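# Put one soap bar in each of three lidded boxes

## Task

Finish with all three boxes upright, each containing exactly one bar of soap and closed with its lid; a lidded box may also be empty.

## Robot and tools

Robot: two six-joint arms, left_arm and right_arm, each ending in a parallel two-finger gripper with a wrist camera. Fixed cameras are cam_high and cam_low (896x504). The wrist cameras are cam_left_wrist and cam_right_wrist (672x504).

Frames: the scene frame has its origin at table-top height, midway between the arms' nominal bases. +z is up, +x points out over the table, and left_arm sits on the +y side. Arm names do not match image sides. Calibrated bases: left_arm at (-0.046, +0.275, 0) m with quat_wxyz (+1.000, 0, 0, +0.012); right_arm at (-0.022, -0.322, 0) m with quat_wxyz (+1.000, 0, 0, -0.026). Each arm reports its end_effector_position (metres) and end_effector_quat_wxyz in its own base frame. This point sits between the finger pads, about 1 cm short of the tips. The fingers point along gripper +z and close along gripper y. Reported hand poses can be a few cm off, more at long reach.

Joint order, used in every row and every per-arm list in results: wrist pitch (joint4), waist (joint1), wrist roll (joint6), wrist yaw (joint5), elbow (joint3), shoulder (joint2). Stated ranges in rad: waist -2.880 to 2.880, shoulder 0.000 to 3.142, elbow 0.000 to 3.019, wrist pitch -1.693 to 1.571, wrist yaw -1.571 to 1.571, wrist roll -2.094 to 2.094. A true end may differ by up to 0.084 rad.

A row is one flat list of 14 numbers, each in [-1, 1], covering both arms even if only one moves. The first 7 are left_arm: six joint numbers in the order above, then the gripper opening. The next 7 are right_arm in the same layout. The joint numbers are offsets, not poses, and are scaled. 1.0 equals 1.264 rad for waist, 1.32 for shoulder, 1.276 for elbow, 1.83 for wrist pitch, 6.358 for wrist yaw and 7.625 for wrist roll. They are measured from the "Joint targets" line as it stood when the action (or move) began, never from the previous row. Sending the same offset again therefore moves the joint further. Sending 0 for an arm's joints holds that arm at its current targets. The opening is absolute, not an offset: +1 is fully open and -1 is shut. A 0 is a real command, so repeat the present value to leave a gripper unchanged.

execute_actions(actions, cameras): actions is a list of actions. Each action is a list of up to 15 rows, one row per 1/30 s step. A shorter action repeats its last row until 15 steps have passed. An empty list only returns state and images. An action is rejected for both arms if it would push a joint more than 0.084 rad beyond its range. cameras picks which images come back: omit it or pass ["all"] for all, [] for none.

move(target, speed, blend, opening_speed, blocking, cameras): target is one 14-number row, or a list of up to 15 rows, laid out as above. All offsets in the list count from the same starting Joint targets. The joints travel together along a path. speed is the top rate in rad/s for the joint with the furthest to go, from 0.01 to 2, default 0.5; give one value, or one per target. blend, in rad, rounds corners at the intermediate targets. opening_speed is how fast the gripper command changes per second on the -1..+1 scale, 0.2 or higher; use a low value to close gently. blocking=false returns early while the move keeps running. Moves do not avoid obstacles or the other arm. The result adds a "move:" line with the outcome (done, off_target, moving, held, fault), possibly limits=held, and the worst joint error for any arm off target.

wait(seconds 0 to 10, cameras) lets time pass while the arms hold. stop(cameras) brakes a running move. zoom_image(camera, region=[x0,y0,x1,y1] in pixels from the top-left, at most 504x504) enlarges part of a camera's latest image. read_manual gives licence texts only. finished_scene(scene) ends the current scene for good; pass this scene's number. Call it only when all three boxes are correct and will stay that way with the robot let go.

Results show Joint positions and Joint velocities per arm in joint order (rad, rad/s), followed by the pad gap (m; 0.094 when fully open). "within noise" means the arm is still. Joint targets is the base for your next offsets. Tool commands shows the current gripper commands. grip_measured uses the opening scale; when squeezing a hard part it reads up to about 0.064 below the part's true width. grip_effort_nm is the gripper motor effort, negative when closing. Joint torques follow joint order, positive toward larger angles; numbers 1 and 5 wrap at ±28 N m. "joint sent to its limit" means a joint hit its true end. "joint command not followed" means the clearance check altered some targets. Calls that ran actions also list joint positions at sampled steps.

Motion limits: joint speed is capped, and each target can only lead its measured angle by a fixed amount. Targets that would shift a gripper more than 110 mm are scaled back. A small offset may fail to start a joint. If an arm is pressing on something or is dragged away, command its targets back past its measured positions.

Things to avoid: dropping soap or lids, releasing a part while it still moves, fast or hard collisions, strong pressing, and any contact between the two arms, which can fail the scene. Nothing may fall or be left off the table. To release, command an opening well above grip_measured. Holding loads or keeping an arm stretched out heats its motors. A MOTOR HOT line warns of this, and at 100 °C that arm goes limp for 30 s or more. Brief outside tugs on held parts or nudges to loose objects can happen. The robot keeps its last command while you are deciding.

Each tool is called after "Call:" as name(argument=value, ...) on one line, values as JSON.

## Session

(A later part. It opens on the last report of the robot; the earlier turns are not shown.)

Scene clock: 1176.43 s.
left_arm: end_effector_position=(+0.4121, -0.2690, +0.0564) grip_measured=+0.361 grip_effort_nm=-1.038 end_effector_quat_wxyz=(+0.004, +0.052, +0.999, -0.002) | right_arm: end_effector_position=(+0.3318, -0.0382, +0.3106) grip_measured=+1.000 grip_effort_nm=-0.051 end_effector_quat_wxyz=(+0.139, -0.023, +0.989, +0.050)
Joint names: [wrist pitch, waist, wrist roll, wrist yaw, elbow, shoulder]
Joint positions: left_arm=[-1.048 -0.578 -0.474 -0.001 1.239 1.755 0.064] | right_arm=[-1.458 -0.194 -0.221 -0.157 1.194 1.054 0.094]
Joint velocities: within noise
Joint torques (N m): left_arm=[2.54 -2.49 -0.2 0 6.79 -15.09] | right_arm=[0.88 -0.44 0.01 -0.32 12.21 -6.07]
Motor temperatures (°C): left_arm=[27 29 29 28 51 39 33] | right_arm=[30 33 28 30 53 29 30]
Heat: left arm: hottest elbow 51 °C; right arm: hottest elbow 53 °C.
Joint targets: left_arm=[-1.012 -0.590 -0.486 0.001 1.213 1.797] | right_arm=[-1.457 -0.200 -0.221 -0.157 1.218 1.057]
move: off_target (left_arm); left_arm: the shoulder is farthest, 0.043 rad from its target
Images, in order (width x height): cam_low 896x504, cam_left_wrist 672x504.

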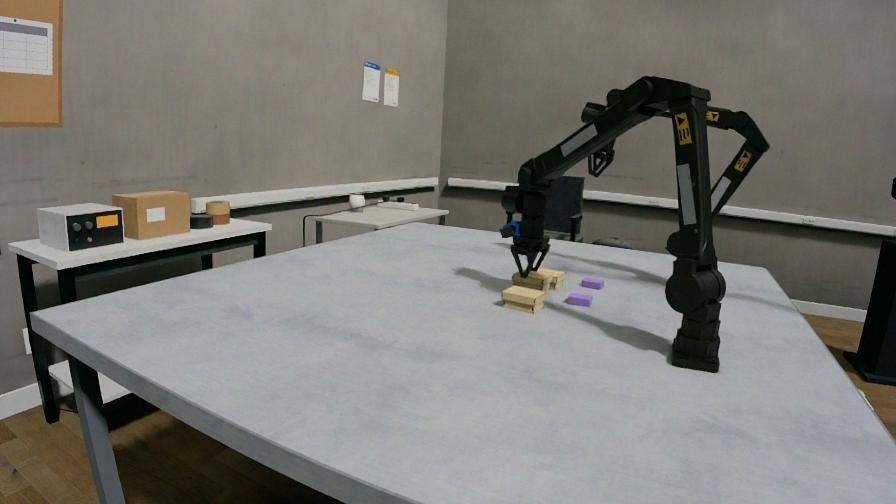

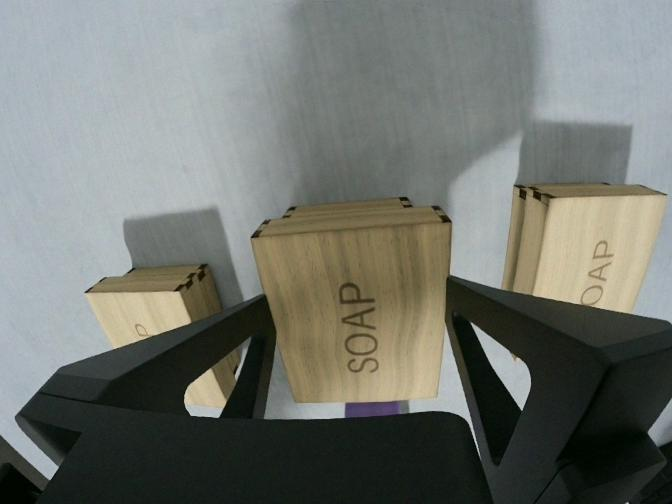

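Call:
move(target=[[-0.016,0,0,0,0.045,-0.027,0.3,0,0,0,0,0,0,1],[-0.040,0.0225,0,0,0.0658,-0.0515,0.3,0,0,0,0,0,0,1]], speed=0.08, cameras=["cam_low","cam_left_wrist"])

Call:
zoom_image(camera="cam_low", region=[490, 235, 570, 320])

Call:
zoom_image(camera="cam_left_wrist", region=[220, 160, 480, 420])

Scene clock: 1190.90 s.
left_arm: end_effector_position=(+0.4102, -0.2651, +0.0601) grip_measured=+0.361 grip_effort_nm=-1.038 end_effector_quat_wxyz=(-0.003, +0.049, +0.999, +0.002) | right_arm: end_effector_position=(+0.3318, -0.0382, +0.3106) grip_measured=+1.000 grip_effort_nm=-0.046 end_effector_quat_wxyz=(+0.139, -0.023, +0.989, +0.050)
Joint names: [wrist pitch, waist, wrist roll, wrist yaw, elbow, shoulder]
Joint positions: left_arm=[-1.073 -0.573 -0.474 -0.001 1.245 1.75 0.064] | right_arm=[-1.458 -0.194 -0.221 -0.157 1.194 1.054 0.094]
Joint velocities: within noise
Joint torques (N m): left_arm=[0.54 -0.67 -0.2 0 13.97 -19.9] | right_arm=[0.9 -0.44 0 -0.32 12.21 -6.01]
Motor temperatures (°C): left_arm=[27 29 29 28 48 38 33] | right_arm=[30 33 28 30 53 29 30]
Heat: left arm: hottest elbow 48 °C; right arm: hottest elbow 53 °C.
Joint targets: left_arm=[-1.085 -0.561 -0.486 0.001 1.297 1.729] | right_arm=[-1.457 -0.200 -0.221 -0.157 1.218 1.057]
move: off_target (left_arm); left_arm: the elbow is farthest, 0.052 rad from its target
Images, in order (width x height): cam_low 896x504, cam_left_wrist 672x504.

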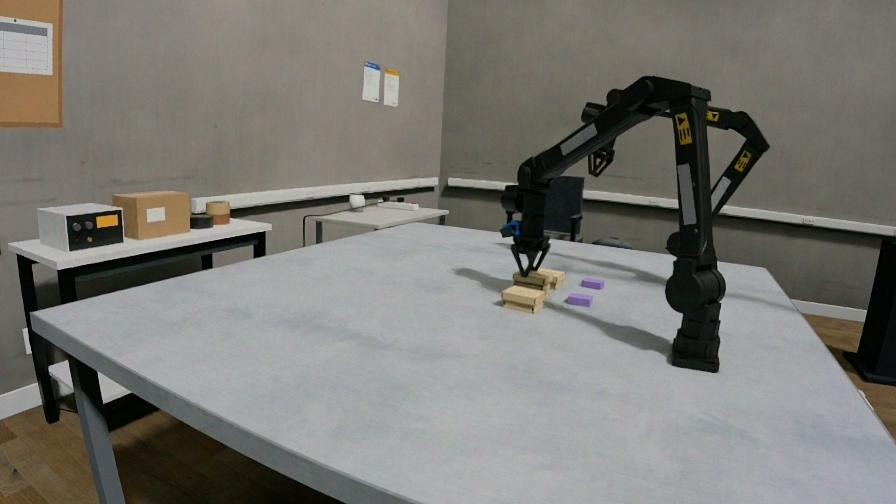

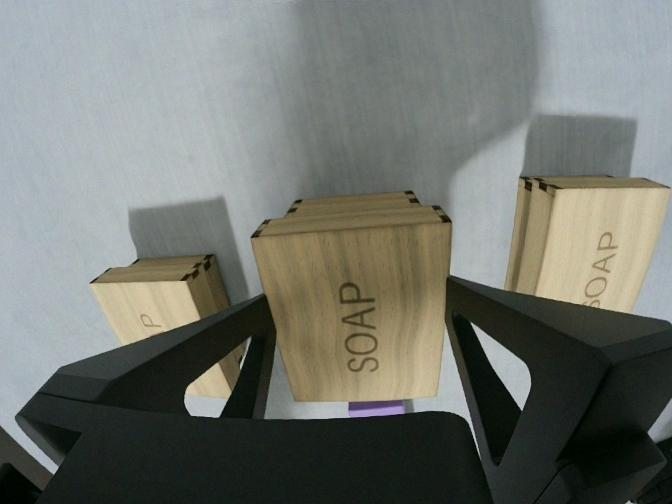

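Scaled by 5.929 from the camera's 896x504 image, which has a finer 1280x720 frame.

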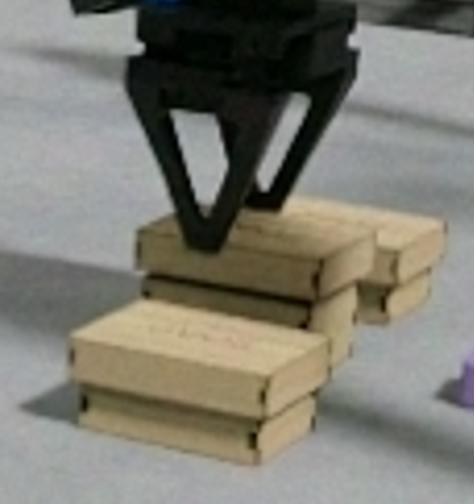

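Scaled by 1.938 from the camera's 672x504 image, which has a finer 960x720 frame.

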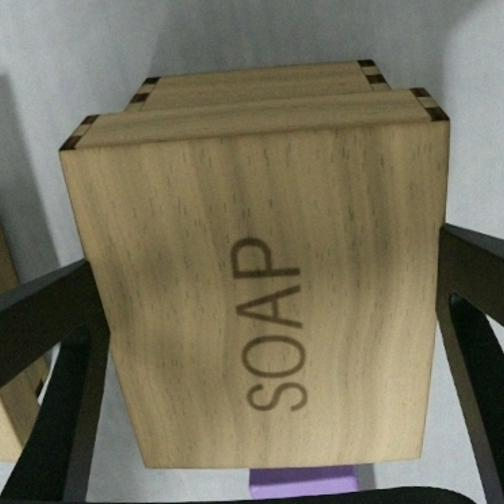

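Call:
move(target=[[0.0140,0,0,0,-0.046,0.0275,0.3,0,0,0,0,0,0,1],[0.0399,0,0,0,-0.0655,0.0515,0.3,0,0,0,0,0,0,1]], speed=0.06, cameras=["cam_low","cam_left_wrist"])

Call:
zoom_image(camera="cam_low", region=[490, 235, 570, 320])

Call:
zoom_image(camera="cam_left_wrist", region=[220, 160, 480, 420])

Scene clock: 1207.07 s.
left_arm: end_effector_position=(+0.4137, -0.2674, +0.0568) grip_measured=+0.361 grip_effort_nm=-1.038 end_effector_quat_wxyz=(+0.006, +0.049, +0.999, -0.003) | right_arm: end_effector_position=(+0.3318, -0.0382, +0.3106) grip_measured=+1.000 grip_effort_nm=-0.051 end_effector_quat_wxyz=(+0.139, -0.023, +0.989, +0.050)
Joint names: [wrist pitch, waist, wrist roll, wrist yaw, elbow, shoulder]
Joint positions: left_arm=[-1.042 -0.573 -0.476 -0.001 1.237 1.752 0.064] | right_arm=[-1.458 -0.194 -0.221 -0.157 1.194 1.054 0.094]
Joint velocities: within noise
Joint torques (N m): left_arm=[2.32 -0.67 -0.22 -0.01 6.95 -14.51] | right_arm=[0.9 -0.5 0 -0.32 12.21 -6.01]
Motor temperatures (°C): left_arm=[27 29 29 28 51 38 33] | right_arm=[30 33 28 30 53 29 30]
Heat: left arm: hottest elbow 51 °C; right arm: hottest elbow 53 °C.
Joint targets: left_arm=[-1.012 -0.561 -0.487 0.001 1.214 1.798] | right_arm=[-1.457 -0.200 -0.221 -0.157 1.218 1.057]
move: off_target (left_arm); left_arm: the shoulder is farthest, 0.045 rad from its target
Images, in order (width x height): cam_low 896x504, cam_left_wrist 672x504.

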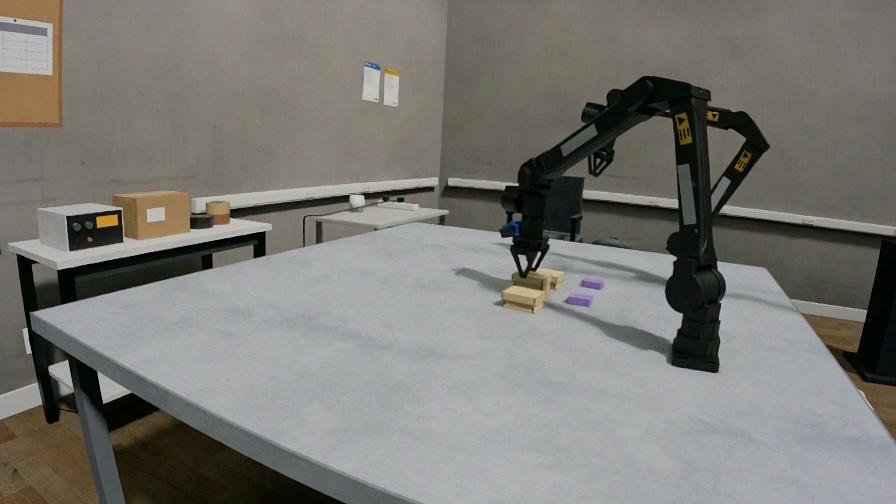

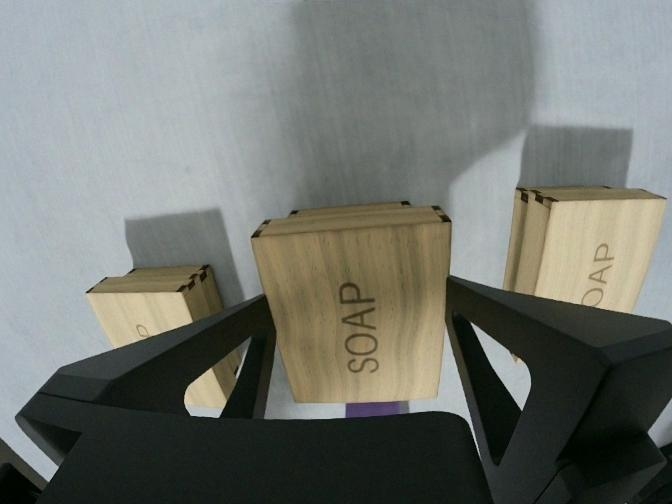

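Scaled by 5.929 from the camera's 896x504 image, which has a finer 1280x720 frame.

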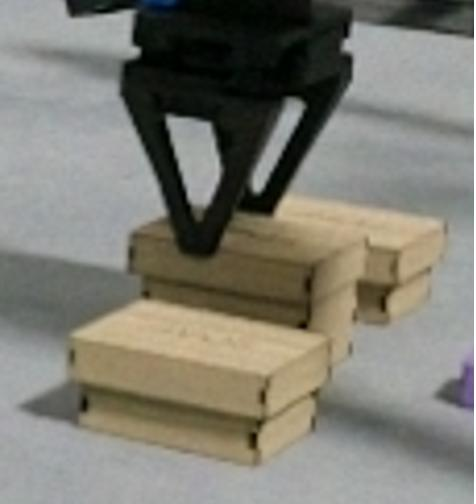

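Scaled by 1.938 from the camera's 672x504 image, which has a finer 960x720 frame.

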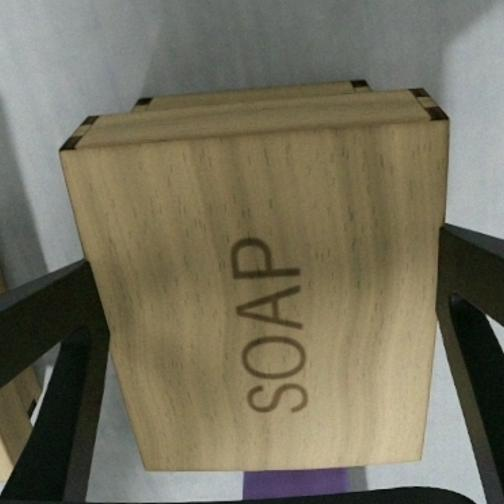

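Call:
move(target=[[-0.016,0,0,0,0.045,-0.027,0.3,0,0,0,0,0,0,1],[-0.0519,0,0,0,0.0745,-0.0591,0.3,0,0,0,0,0,0,1],[-0.0233,0,0,0,0.0158,-0.0182,0.3,0,0,0,0,0,0,1]], speed=0.08, cameras=["cam_low","cam_left_wrist"])

Call:
zoom_image(camera="cam_low", region=[490, 235, 570, 320])

Call:
zoom_image(camera="cam_left_wrist", region=[220, 160, 480, 420])

Scene clock: 1229.27 s.
left_arm: end_effector_position=(+0.4120, -0.2663, +0.0627) grip_measured=+0.361 grip_effort_nm=-1.048 end_effector_quat_wxyz=(+0.002, +0.048, +0.999, +0.000) | right_arm: end_effector_position=(+0.3318, -0.0382, +0.3106) grip_measured=+1.000 grip_effort_nm=-0.046 end_effector_quat_wxyz=(+0.139, -0.023, +0.989, +0.050)
Joint names: [wrist pitch, waist, wrist roll, wrist yaw, elbow, shoulder]
Joint positions: left_arm=[-1.068 -0.573 -0.477 -0.001 1.246 1.745 0.064] | right_arm=[-1.458 -0.194 -0.221 -0.157 1.194 1.054 0.094]
Joint velocities: within noise
Joint torques (N m): left_arm=[1.68 -0.67 -0.17 -0.01 8.12 -16.09] | right_arm=[0.91 -0.44 0 -0.32 12.21 -6.07]
Motor temperatures (°C): left_arm=[27 29 29 28 46 36 33] | right_arm=[30 33 28 30 53 29 30]
Heat: left arm: hottest elbow 46 °C; right arm: hottest elbow 53 °C.
Joint targets: left_arm=[-1.055 -0.561 -0.486 0.001 1.234 1.774] | right_arm=[-1.457 -0.200 -0.221 -0.157 1.218 1.057]
move: done
Images, in order (width x height): cam_low 896x504, cam_left_wrist 672x504.

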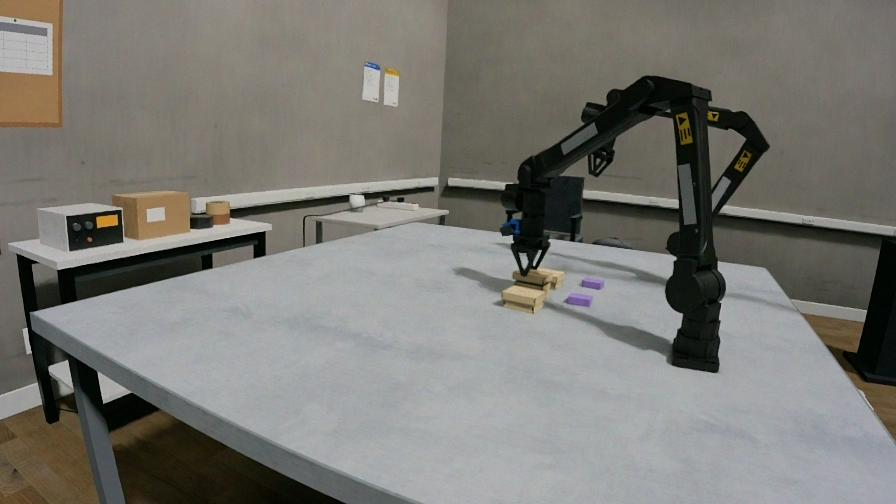

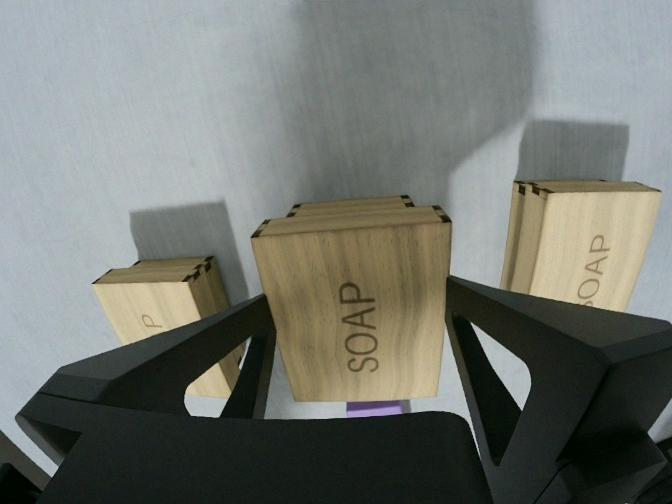

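Scaled by 5.929 from the camera's 896x504 image, which has a finer 1280x720 frame.

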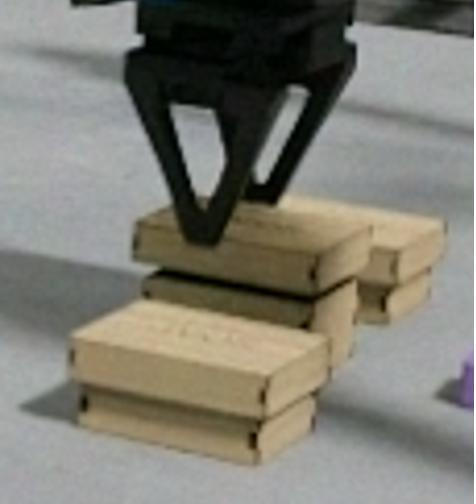

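Scaled by 1.938 from the camera's 672x504 image, which has a finer 960x720 frame.

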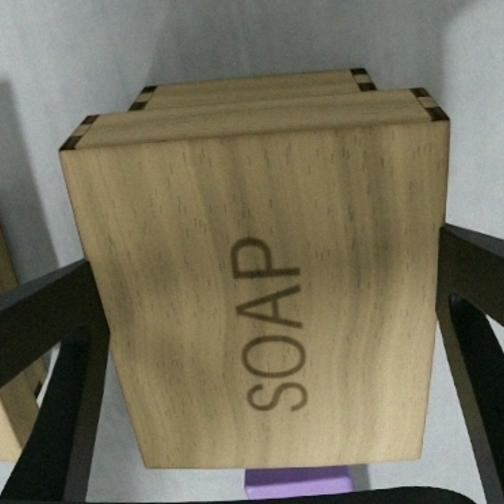

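Call:
move(target=[0.0105,0,0,0,-0.0069,0.0083,0.3,0,0,0,0,0,0,1], speed=0.05, cameras=["cam_low","cam_left_wrist"])

Call:
zoom_image(camera="cam_low", region=[490, 235, 570, 320])

Call:
zoom_image(camera="cam_left_wrist", region=[220, 160, 480, 420])

Scene clock: 1242.87 s.
left_arm: end_effector_position=(+0.4126, -0.2667, +0.0573) grip_measured=+0.361 grip_effort_nm=-1.043 end_effector_quat_wxyz=(+0.003, +0.048, +0.999, -0.001) | right_arm: end_effector_position=(+0.3318, -0.0382, +0.3106) grip_measured=+1.000 grip_effort_nm=-0.042 end_effector_quat_wxyz=(+0.139, -0.023, +0.989, +0.050)
Joint names: [wrist pitch, waist, wrist roll, wrist yaw, elbow, shoulder]
Joint positions: left_arm=[-1.051 -0.573 -0.477 -0.001 1.239 1.752 0.064] | right_arm=[-1.458 -0.194 -0.221 -0.157 1.194 1.054 0.094]
Joint velocities: within noise
Joint torques (N m): left_arm=[1.74 -0.67 -0.17 0 7.86 -15.79] | right_arm=[0.9 -0.44 0 -0.32 12.21 -6.07]
Motor temperatures (°C): left_arm=[27 29 29 28 46 37 33] | right_arm=[30 33 28 30 53 29 30]
Heat: left arm: hottest elbow 46 °C; right arm: hottest elbow 53 °C.
Joint targets: left_arm=[-1.035 -0.561 -0.486 0.001 1.225 1.784] | right_arm=[-1.457 -0.200 -0.221 -0.157 1.218 1.057]
move: done
Images, in order (width x height): cam_low 896x504, cam_left_wrist 672x504.

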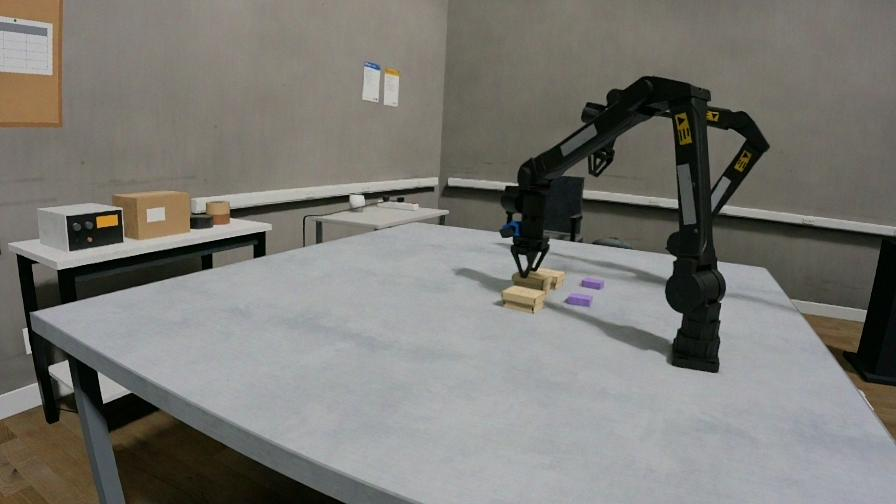

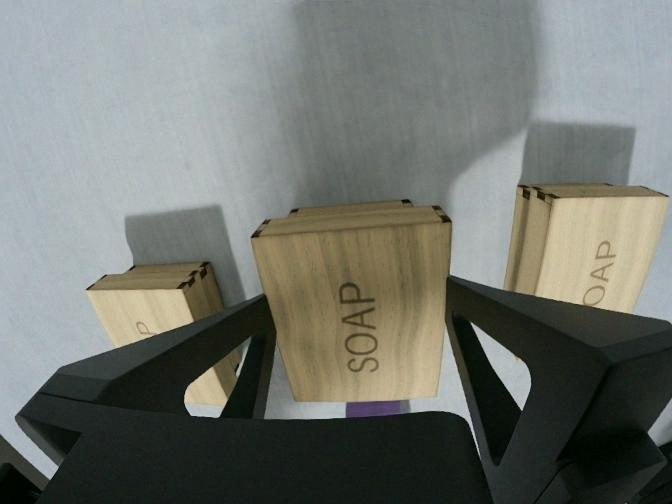

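Scaled by 5.929 from the camera's 896x504 image, which has a finer 1280x720 frame.

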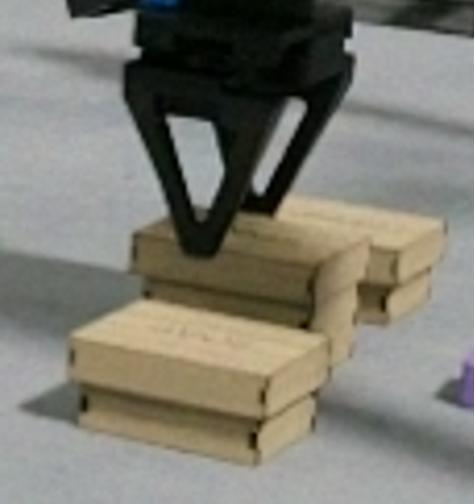

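Scaled by 1.938 from the camera's 672x504 image, which has a finer 960x720 frame.

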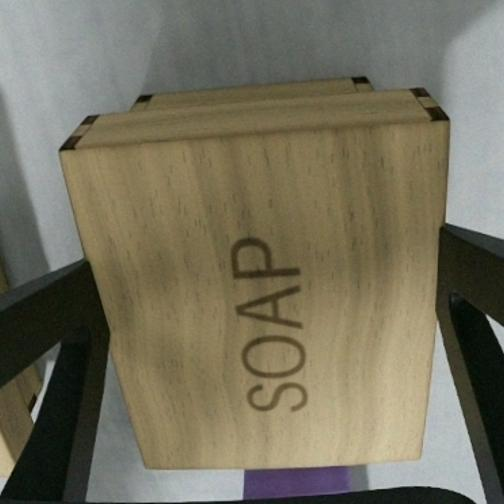

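Call:
move(target=[[0.005,0,0,0,-0.0071,0,0.3,0,0,0,0,0,0,1],[0.0148,0,0,0,-0.0145,0.0121,0.3,0,0,0,0,0,0,1]], speed=0.05, cameras=["cam_low","cam_left_wrist"])

Call:
zoom_image(camera="cam_low", region=[490, 235, 570, 320])

Call:
zoom_image(camera="cam_left_wrist", region=[220, 160, 480, 420])

Scene clock: 1270.57 s.
left_arm: end_effector_position=(+0.4124, -0.2666, +0.0562) grip_measured=+0.361 grip_effort_nm=-1.038 end_effector_quat_wxyz=(+0.004, +0.048, +0.999, -0.002) | right_arm: end_effector_position=(+0.3318, -0.0382, +0.3106) grip_measured=+1.000 grip_effort_nm=-0.051 end_effector_quat_wxyz=(+0.139, -0.023, +0.989, +0.050)
Joint names: [wrist pitch, waist, wrist roll, wrist yaw, elbow, shoulder]
Joint positions: left_arm=[-1.046 -0.573 -0.477 -0.001 1.236 1.752 0.064] | right_arm=[-1.458 -0.194 -0.221 -0.157 1.194 1.054 0.094]
Joint velocities: within noise
Joint torques (N m): left_arm=[2.61 -0.67 -0.17 0 6.45 -14.39] | right_arm=[0.88 -0.44 0 -0.32 12.21 -6.12]
Motor temperatures (°C): left_arm=[27 29 29 28 44 36 33] | right_arm=[30 33 28 30 53 29 30]
Heat: left arm: hottest elbow 44 °C; right arm: hottest elbow 53 °C.
Joint targets: left_arm=[-1.008 -0.561 -0.486 0.001 1.207 1.800] | right_arm=[-1.457 -0.200 -0.221 -0.157 1.218 1.057]
move: off_target (left_arm); left_arm: the shoulder is farthest, 0.048 rad from its target
Images, in order (width x height): cam_low 896x504, cam_left_wrist 672x504.

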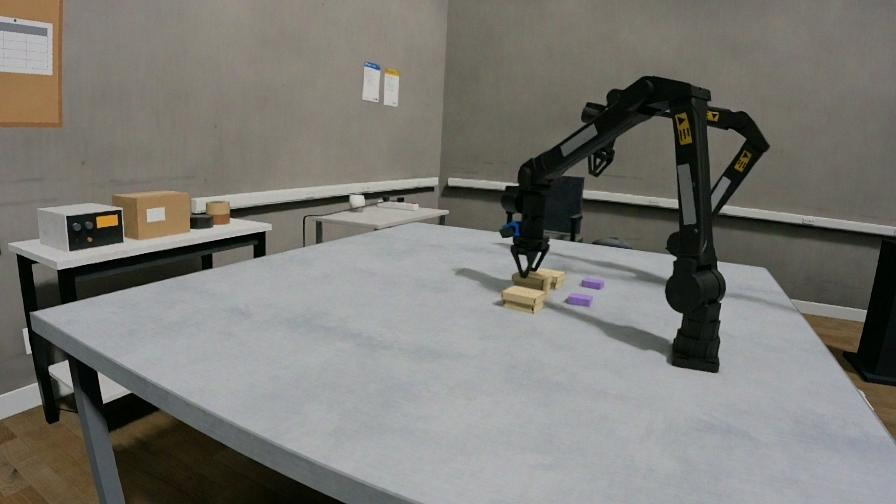

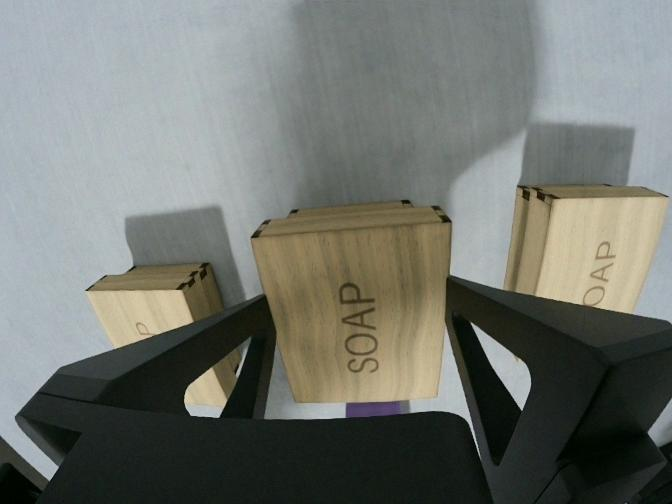

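Scaled by 5.929 from the camera's 896x504 image, which has a finer 1280x720 frame.

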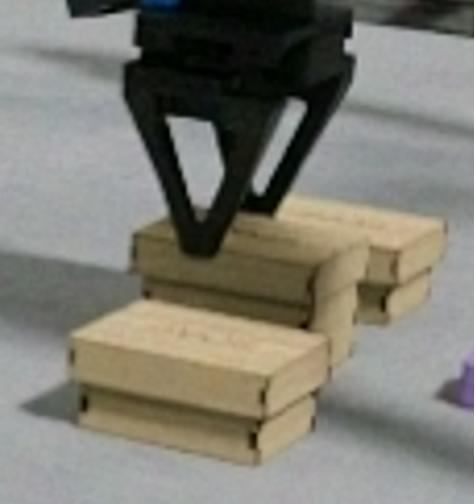

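Scaled by 1.938 from the camera's 672x504 image, which has a finer 960x720 frame.

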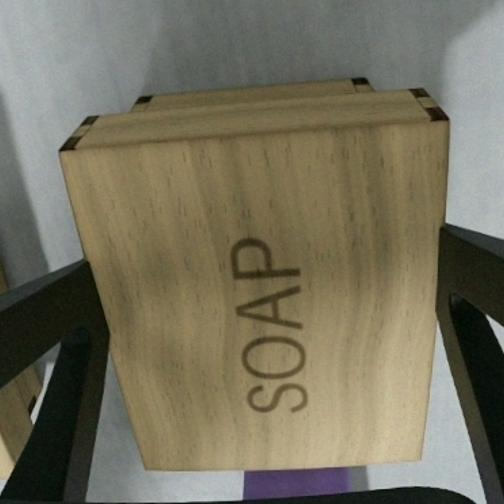

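Call:
move(target=[[-0.016,0,0,0,0.05,-0.027,0.3,0,0,0,0,0,0,1],[-0.0503,0.0014,0,0,0.0741,-0.0614,0.3,0,0,0,0,0,0,1],[-0.0245,0.0014,0,0,0.0167,-0.0193,0.3,0,0,0,0,0,0,1]], speed=0.08, cameras=["cam_low","cam_left_wrist"])

Call:
zoom_image(camera="cam_low", region=[490, 235, 570, 320])

Call:
zoom_image(camera="cam_left_wrist", region=[220, 160, 480, 420])

Scene clock: 1296.60 s.
left_arm: end_effector_position=(+0.4105, -0.2644, +0.0601) grip_measured=+0.361 grip_effort_nm=-1.048 end_effector_quat_wxyz=(-0.001, +0.048, +0.999, +0.001) | right_arm: end_effector_position=(+0.3318, -0.0382, +0.3106) grip_measured=+1.000 grip_effort_nm=-0.051 end_effector_quat_wxyz=(+0.139, -0.023, +0.989, +0.050)
Joint names: [wrist pitch, waist, wrist roll, wrist yaw, elbow, shoulder]
Joint positions: left_arm=[-1.066 -0.572 -0.477 -0.001 1.239 1.747 0.064] | right_arm=[-1.458 -0.194 -0.221 -0.157 1.194 1.054 0.094]
Joint velocities: within noise
Joint torques (N m): left_arm=[1.61 -0.67 -0.17 0 8.06 -16.09] | right_arm=[0.9 -0.5 0 -0.32 12.21 -6.07]
Motor temperatures (°C): left_arm=[27 29 29 28 42 36 33] | right_arm=[30 33 28 30 53 29 30]
Heat: left arm: hottest elbow 42 °C; right arm: hottest elbow 53 °C.
Joint targets: left_arm=[-1.053 -0.559 -0.486 0.001 1.228 1.775] | right_arm=[-1.457 -0.200 -0.221 -0.157 1.218 1.057]
move: done
Images, in order (width x height): cam_low 896x504, cam_left_wrist 672x504.

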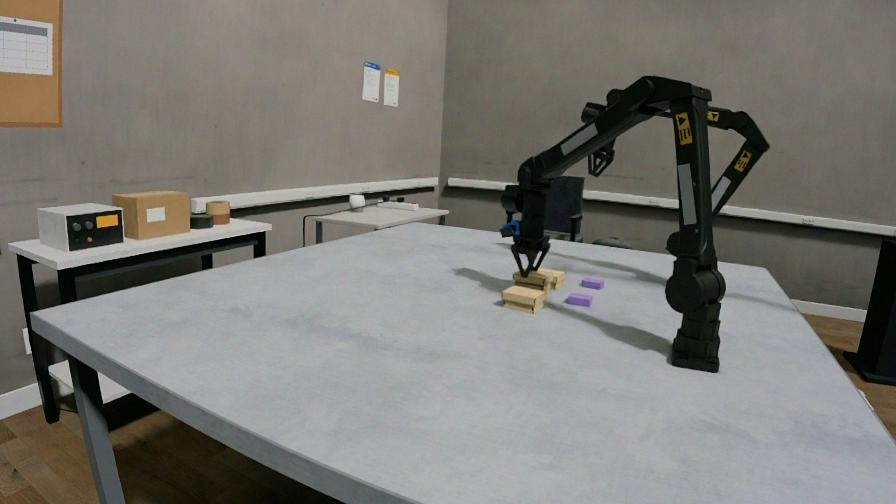

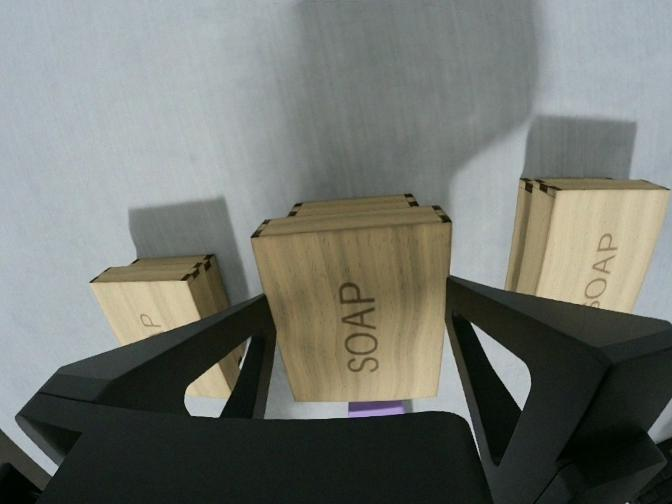

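Scaled by 5.929 from the camera's 896x504 image, which has a finer 1280x720 frame.

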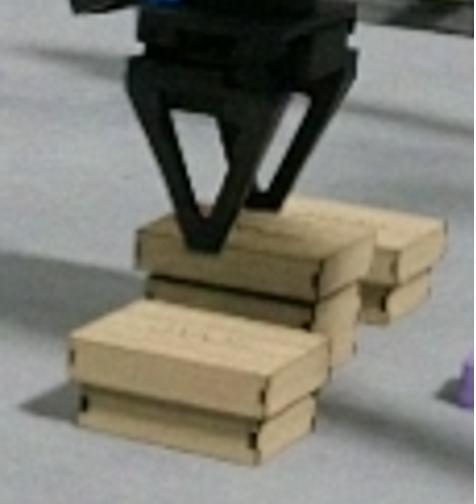

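Scaled by 1.938 from the camera's 672x504 image, which has a finer 960x720 frame.

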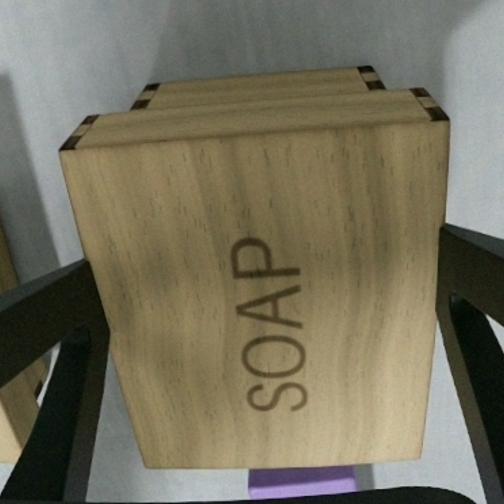

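Call:
move(target=[[0.005,0,0,0,-0.0085,0,0.3,0,0,0,0,0,0,1],[0.0158,0,0,0,-0.0141,0.0061,0.3,0,0,0,0,0,0,1]], speed=0.05, cameras=["cam_low","cam_left_wrist"])

Call:
zoom_image(camera="cam_low", region=[490, 235, 570, 320])

Call:
zoom_image(camera="cam_left_wrist", region=[220, 160, 480, 420])

Scene clock: 1313.53 s.
left_arm: end_effector_position=(+0.4095, -0.2638, +0.0506) grip_measured=+0.361 grip_effort_nm=-1.048 end_effector_quat_wxyz=(+0.001, +0.048, +0.999, +0.000) | right_arm: end_effector_position=(+0.3318, -0.0382, +0.3106) grip_measured=+1.000 grip_effort_nm=-0.046 end_effector_quat_wxyz=(+0.139, -0.023, +0.989, +0.050)
Joint names: [wrist pitch, waist, wrist roll, wrist yaw, elbow, shoulder]
Joint positions: left_arm=[-1.037 -0.572 -0.477 -0.001 1.222 1.755 0.064] | right_arm=[-1.458 -0.194 -0.221 -0.157 1.194 1.054 0.094]
Joint velocities: within noise
Joint torques (N m): left_arm=[1.4 -0.67 -0.17 0 7.95 -15.97] | right_arm=[0.88 -0.44 0 -0.32 12.21 -6.07]
Motor temperatures (°C): left_arm=[27 29 29 28 43 35 33] | right_arm=[30 33 28 30 54 29 30]
Heat: left arm: hottest elbow 43 °C; right arm: hottest elbow 54 °C.
Joint targets: left_arm=[-1.024 -0.559 -0.486 0.001 1.210 1.783] | right_arm=[-1.457 -0.200 -0.221 -0.157 1.218 1.057]
move: done
Images, in order (width x height): cam_low 896x504, cam_left_wrist 672x504.

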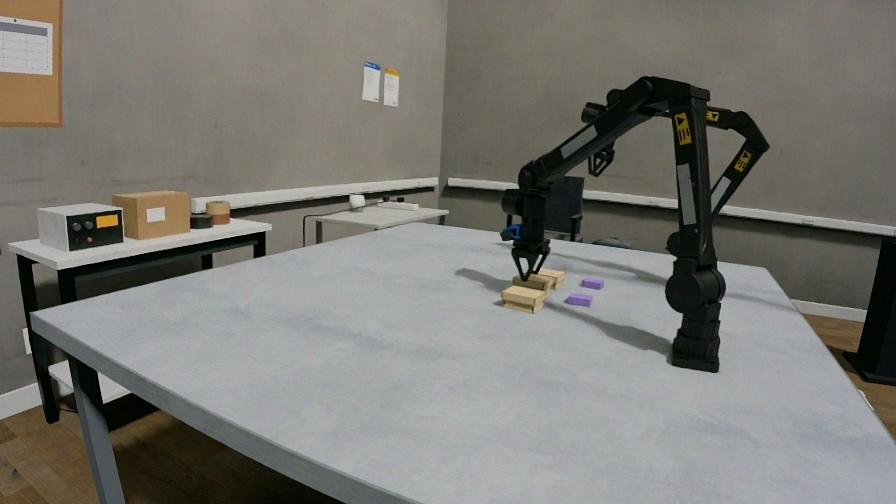

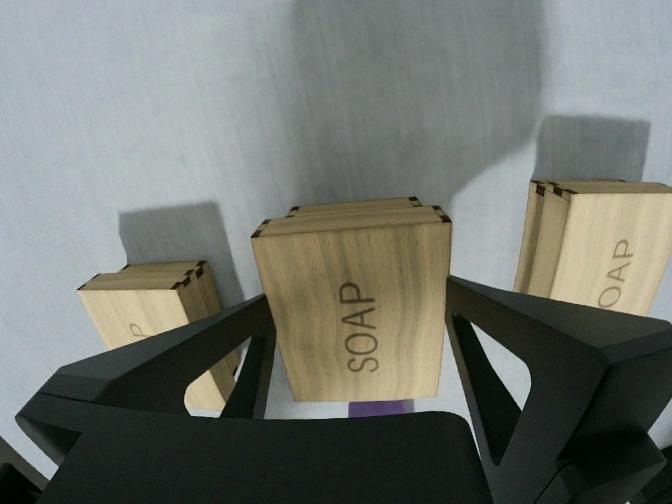

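Scaled by 5.929 from the camera's 896x504 image, which has a finer 1280x720 frame.

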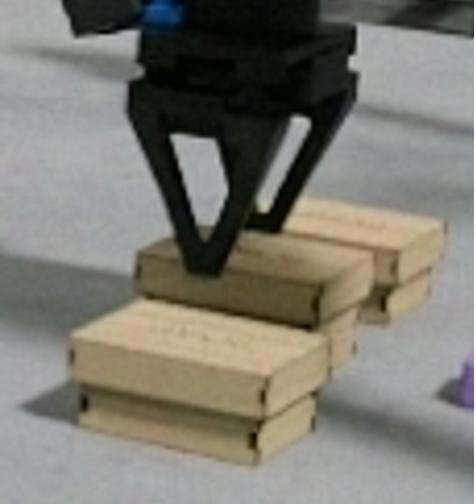

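Scaled by 1.938 from the camera's 672x504 image, which has a finer 960x720 frame.

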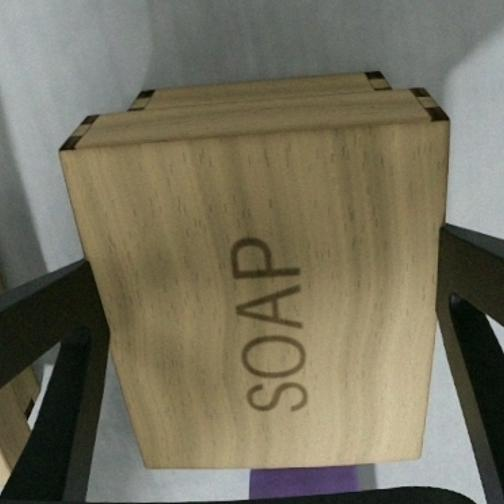

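Call:
move(target=[0.012,0,0,0,-0.008,0.0105,0.3,0,0,0,0,0,0,1], speed=0.05, cameras=["cam_low"])

Call:
zoom_image(camera="cam_low", region=[490, 235, 570, 320])

Scene clock: 1321.60 s.
left_arm: end_effector_position=(+0.4095, -0.2638, +0.0422) grip_measured=+0.361 grip_effort_nm=-1.038 end_effector_quat_wxyz=(+0.000, +0.048, +0.999, +0.000) | right_arm: end_effector_position=(+0.3318, -0.0382, +0.3106) grip_measured=+1.000 grip_effort_nm=-0.051 end_effector_quat_wxyz=(+0.139, -0.023, +0.989, +0.050)
Joint names: [wrist pitch, waist, wrist roll, wrist yaw, elbow, shoulder]
Joint positions: left_arm=[-1.017 -0.572 -0.477 -0.001 1.213 1.766 0.064] | right_arm=[-1.458 -0.194 -0.221 -0.157 1.194 1.054 0.094]
Joint velocities: within noise
Joint torques (N m): left_arm=[1.68 -0.67 -0.17 0 7.72 -15.91] | right_arm=[0.9 -0.5 0 -0.32 12.19 -6.07]
Motor temperatures (°C): left_arm=[27 29 29 28 42 36 33] | right_arm=[30 33 28 30 54 29 30]
Heat: left arm: hottest elbow 42 °C; right arm: hottest elbow 54 °C.
Joint targets: left_arm=[-1.002 -0.560 -0.486 0.001 1.200 1.797] | right_arm=[-1.457 -0.200 -0.221 -0.157 1.218 1.057]
move: done
Images, in order (width x height): cam_low 896x504.

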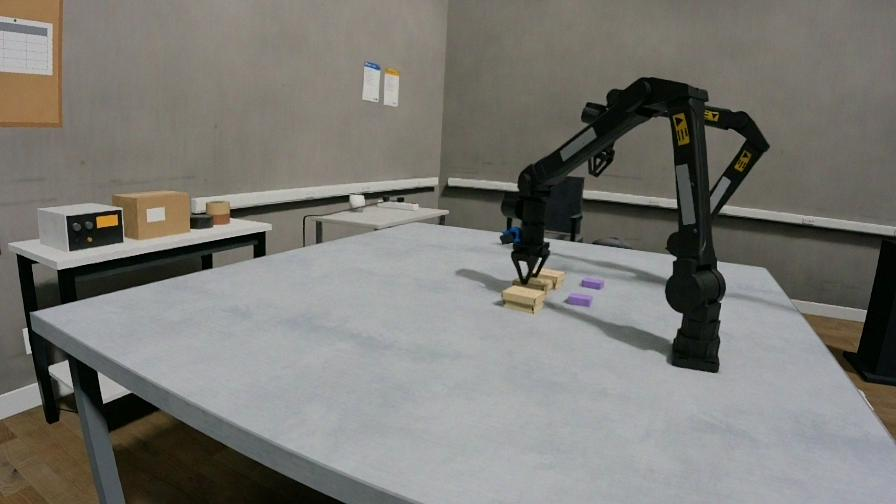

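Scaled by 5.929 from the camera's 896x504 image, which has a finer 1280x720 frame.

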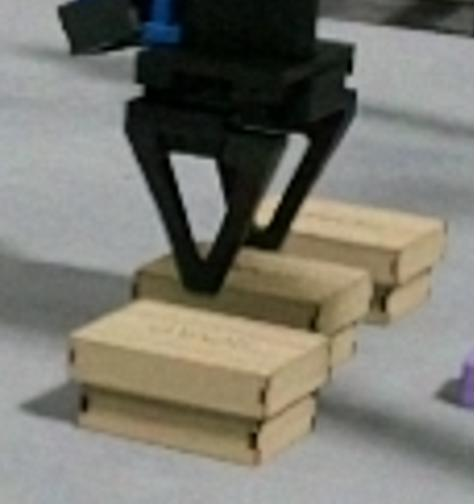

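Call:
move(target=[0,0,0,0,0,0,1,0,0,0,0,0,0,1], opening_speed=0.7, cameras=[])

Call:
move(target=[[-0.013,0,0,0,0.043,-0.0227,1,0,0,0,0,0,0,1],[-0.1005,0,0,0,0.1136,-0.0864,1,0,0,0,0,0,0,1],[-0.1683,-0.1764,-0.0232,0,0.326,0.0212,1,0,0,0,0,0,0,1]], speed=[0.1, 0.15, 0.5], blend=0.01, cameras=["cam_low","cam_left_wrist"])

Call:
zoom_image(camera="cam_low", region=[490, 235, 570, 320])

Scene clock: 1341.53 s.
left_arm: end_effector_position=(+0.4100, -0.2639, +0.0419) grip_measured=+0.997 grip_effort_nm=0.120 end_effector_quat_wxyz=(+0.001, +0.047, +0.999, +0.000) | right_arm: end_effector_position=(+0.3318, -0.0382, +0.3106) grip_measured=+1.000 grip_effort_nm=-0.051 end_effector_quat_wxyz=(+0.139, -0.023, +0.989, +0.050)
Joint names: [wrist pitch, waist, wrist roll, wrist yaw, elbow, shoulder]
Joint positions: left_arm=[-1.015 -0.571 -0.477 -0.001 1.213 1.767 0.094] | right_arm=[-1.458 -0.194 -0.221 -0.157 1.194 1.054 0.094]
Joint velocities: within noise
Joint torques (N m): left_arm=[1.61 -0.67 -0.17 -0.01 7.69 -15.97] | right_arm=[0.9 -0.44 0 -0.32 12.21 -6.07]
Motor temperatures (°C): left_arm=[27 29 29 28 42 36 33] | right_arm=[30 32 28 30 54 29 30]
Heat: left arm: hottest elbow 42 °C; right arm: hottest elbow 54 °C.
Joint targets: left_arm=[-1.002 -0.559 -0.486 0.001 1.200 1.797] | right_arm=[-1.457 -0.200 -0.221 -0.157 1.218 1.057]
move: done
No camera images: "cameras" was empty.

Scene clock: 1344.53 s.
left_arm: end_effector_position=(+0.3888, -0.3924, +0.1479) grip_measured=+0.998 grip_effort_nm=0.115 end_effector_quat_wxyz=(+0.013, +0.070, +0.997, -0.010) | right_arm: end_effector_position=(+0.3318, -0.0382, +0.3106) grip_measured=+1.000 grip_effort_nm=-0.056 end_effector_quat_wxyz=(+0.139, -0.023, +0.989, +0.050)
Joint names: [wrist pitch, waist, wrist roll, wrist yaw, elbow, shoulder]
Joint positions: left_arm=[-1.299 -0.79 -0.649 -0.001 1.559 1.798 0.094] | right_arm=[-1.458 -0.194 -0.221 -0.157 1.194 1.054 0.094]
Joint velocities: within noise
Joint torques (N m): left_arm=[0.66 -1.03 -0.23 -0.02 15.42 -18.43] | right_arm=[0.9 -0.44 0 -0.32 12.22 -6.07]
Motor temperatures (°C): left_arm=[27 29 29 28 42 36 33] | right_arm=[30 32 28 30 54 29 30]
Heat: left arm: hottest elbow 42 °C; right arm: hottest elbow 54 °C.
Joint targets: left_arm=[-1.311 -0.782 -0.663 0.001 1.616 1.825] | right_arm=[-1.457 -0.200 -0.221 -0.157 1.218 1.057]
move: off_target (left_arm); left_arm: the elbow is farthest, 0.057 rad from its target
Images, in order (width x height): cam_low 896x504, cam_left_wrist 672x504.

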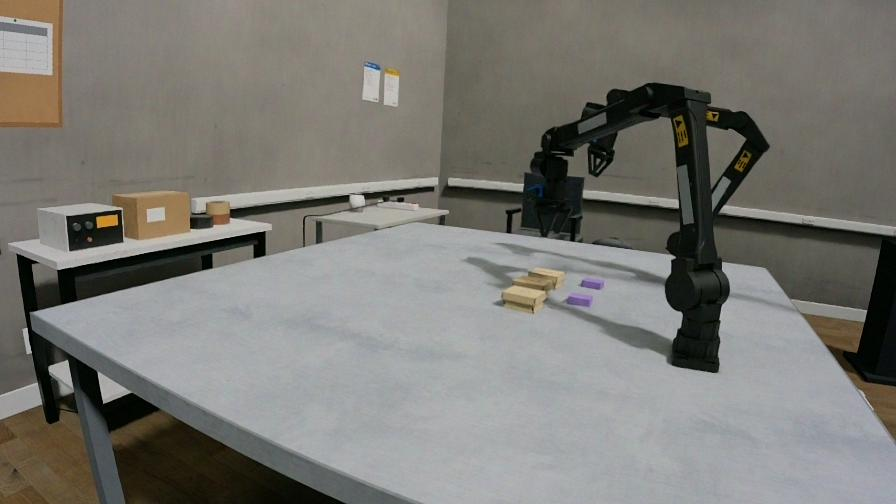

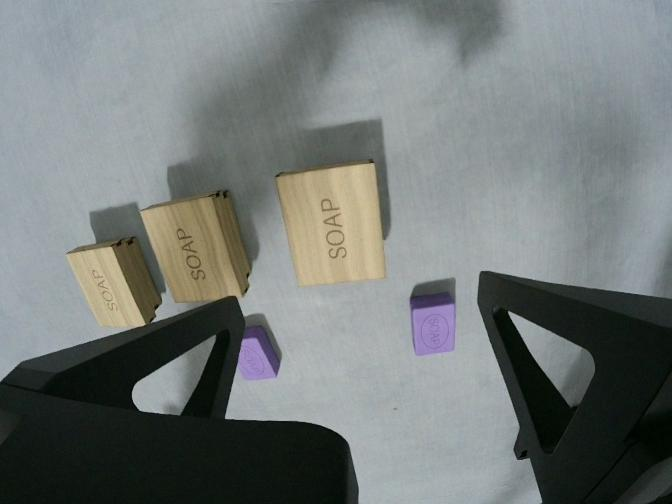

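Scaled by 5.929 from the camera's 896x504 image, which has a finer 1280x720 frame.

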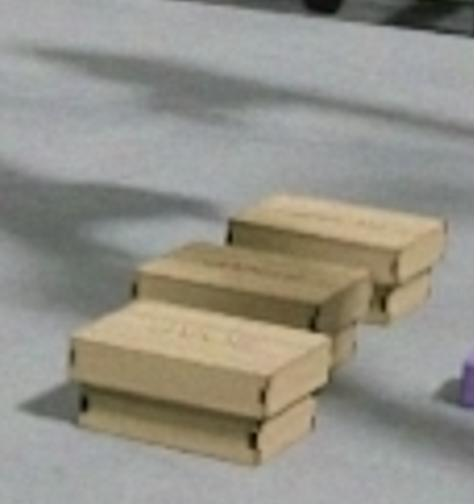

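Call:
move(target=[0.059,0.0202,-0.0016,0,-0.1176,0.0235,1,0,0,0,0,0,0,1], speed=0.25, cameras=["cam_left_wrist"])

Scene clock: 1365.33 s.
left_arm: end_effector_position=(+0.3906, -0.3769, +0.0984) grip_measured=+0.998 grip_effort_nm=0.110 end_effector_quat_wxyz=(-0.001, +0.053, +0.999, +0.002) | right_arm: end_effector_position=(+0.3318, -0.0382, +0.3106) grip_measured=+1.000 grip_effort_nm=-0.051 end_effector_quat_wxyz=(+0.139, -0.023, +0.989, +0.050)
Joint names: [wrist pitch, waist, wrist roll, wrist yaw, elbow, shoulder]
Joint positions: left_arm=[-1.215 -0.767 -0.662 -0.001 1.475 1.834 0.094] | right_arm=[-1.458 -0.194 -0.221 -0.157 1.194 1.054 0.094]
Joint velocities: within noise
Joint torques (N m): left_arm=[1.62 -0.79 -0.21 -0.03 8.9 -19.25] | right_arm=[0.88 -0.44 0 -0.32 12.21 -6.07]
Motor temperatures (°C): left_arm=[27 29 29 28 49 36 32] | right_arm=[30 32 28 30 54 29 30]
Heat: left arm: hottest elbow 49 °C; right arm: hottest elbow 54 °C.
Joint targets: left_arm=[-1.202 -0.757 -0.676 0.001 1.466 1.856] | right_arm=[-1.457 -0.200 -0.221 -0.157 1.218 1.057]
move: done
Images, in order (width x height): cam_left_wrist 672x504.

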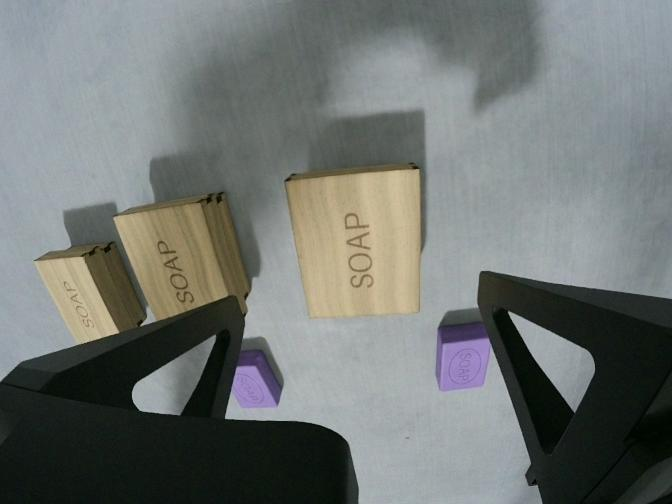

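Call:
move(target=[0.073,0.002,0,0,-0.0549,0.05,1,0,0,0,0,0,0,1], speed=0.12, cameras=["cam_left_wrist"])

Scene clock: 1377.90 s.
left_arm: end_effector_position=(+0.3926, -0.3777, +0.0444) grip_measured=+0.998 grip_effort_nm=0.115 end_effector_quat_wxyz=(+0.002, +0.052, +0.999, -0.001) | right_arm: end_effector_position=(+0.3318, -0.0382, +0.3106) grip_measured=+1.000 grip_effort_nm=-0.046 end_effector_quat_wxyz=(+0.139, -0.023, +0.989, +0.050)
Joint names: [wrist pitch, waist, wrist roll, wrist yaw, elbow, shoulder]
Joint positions: left_arm=[-1.082 -0.765 -0.662 -0.001 1.407 1.892 0.094] | right_arm=[-1.458 -0.194 -0.221 -0.157 1.194 1.054 0.094]
Joint velocities: left_arm=[-0.007 -0.005 -0.022 -0.198 -0.007 -0.015 0] | right_arm=[within noise]
Joint torques (N m): left_arm=[1.63 -0.73 -0.21 -0.02 8.2 -18.55] | right_arm=[0.91 -0.44 0 -0.32 12.21 -6.01]
Motor temperatures (°C): left_arm=[27 29 29 28 48 37 32] | right_arm=[30 32 28 30 54 29 30]
Heat: left arm: hottest elbow 48 °C; right arm: hottest elbow 54 °C.
Joint targets: left_arm=[-1.069 -0.754 -0.675 0.001 1.396 1.922] | right_arm=[-1.457 -0.200 -0.221 -0.157 1.218 1.057]
move: done
Images, in order (width x height): cam_left_wrist 672x504.

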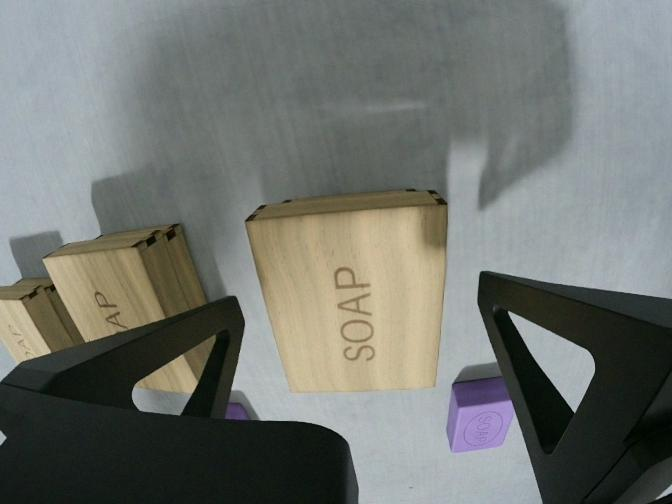

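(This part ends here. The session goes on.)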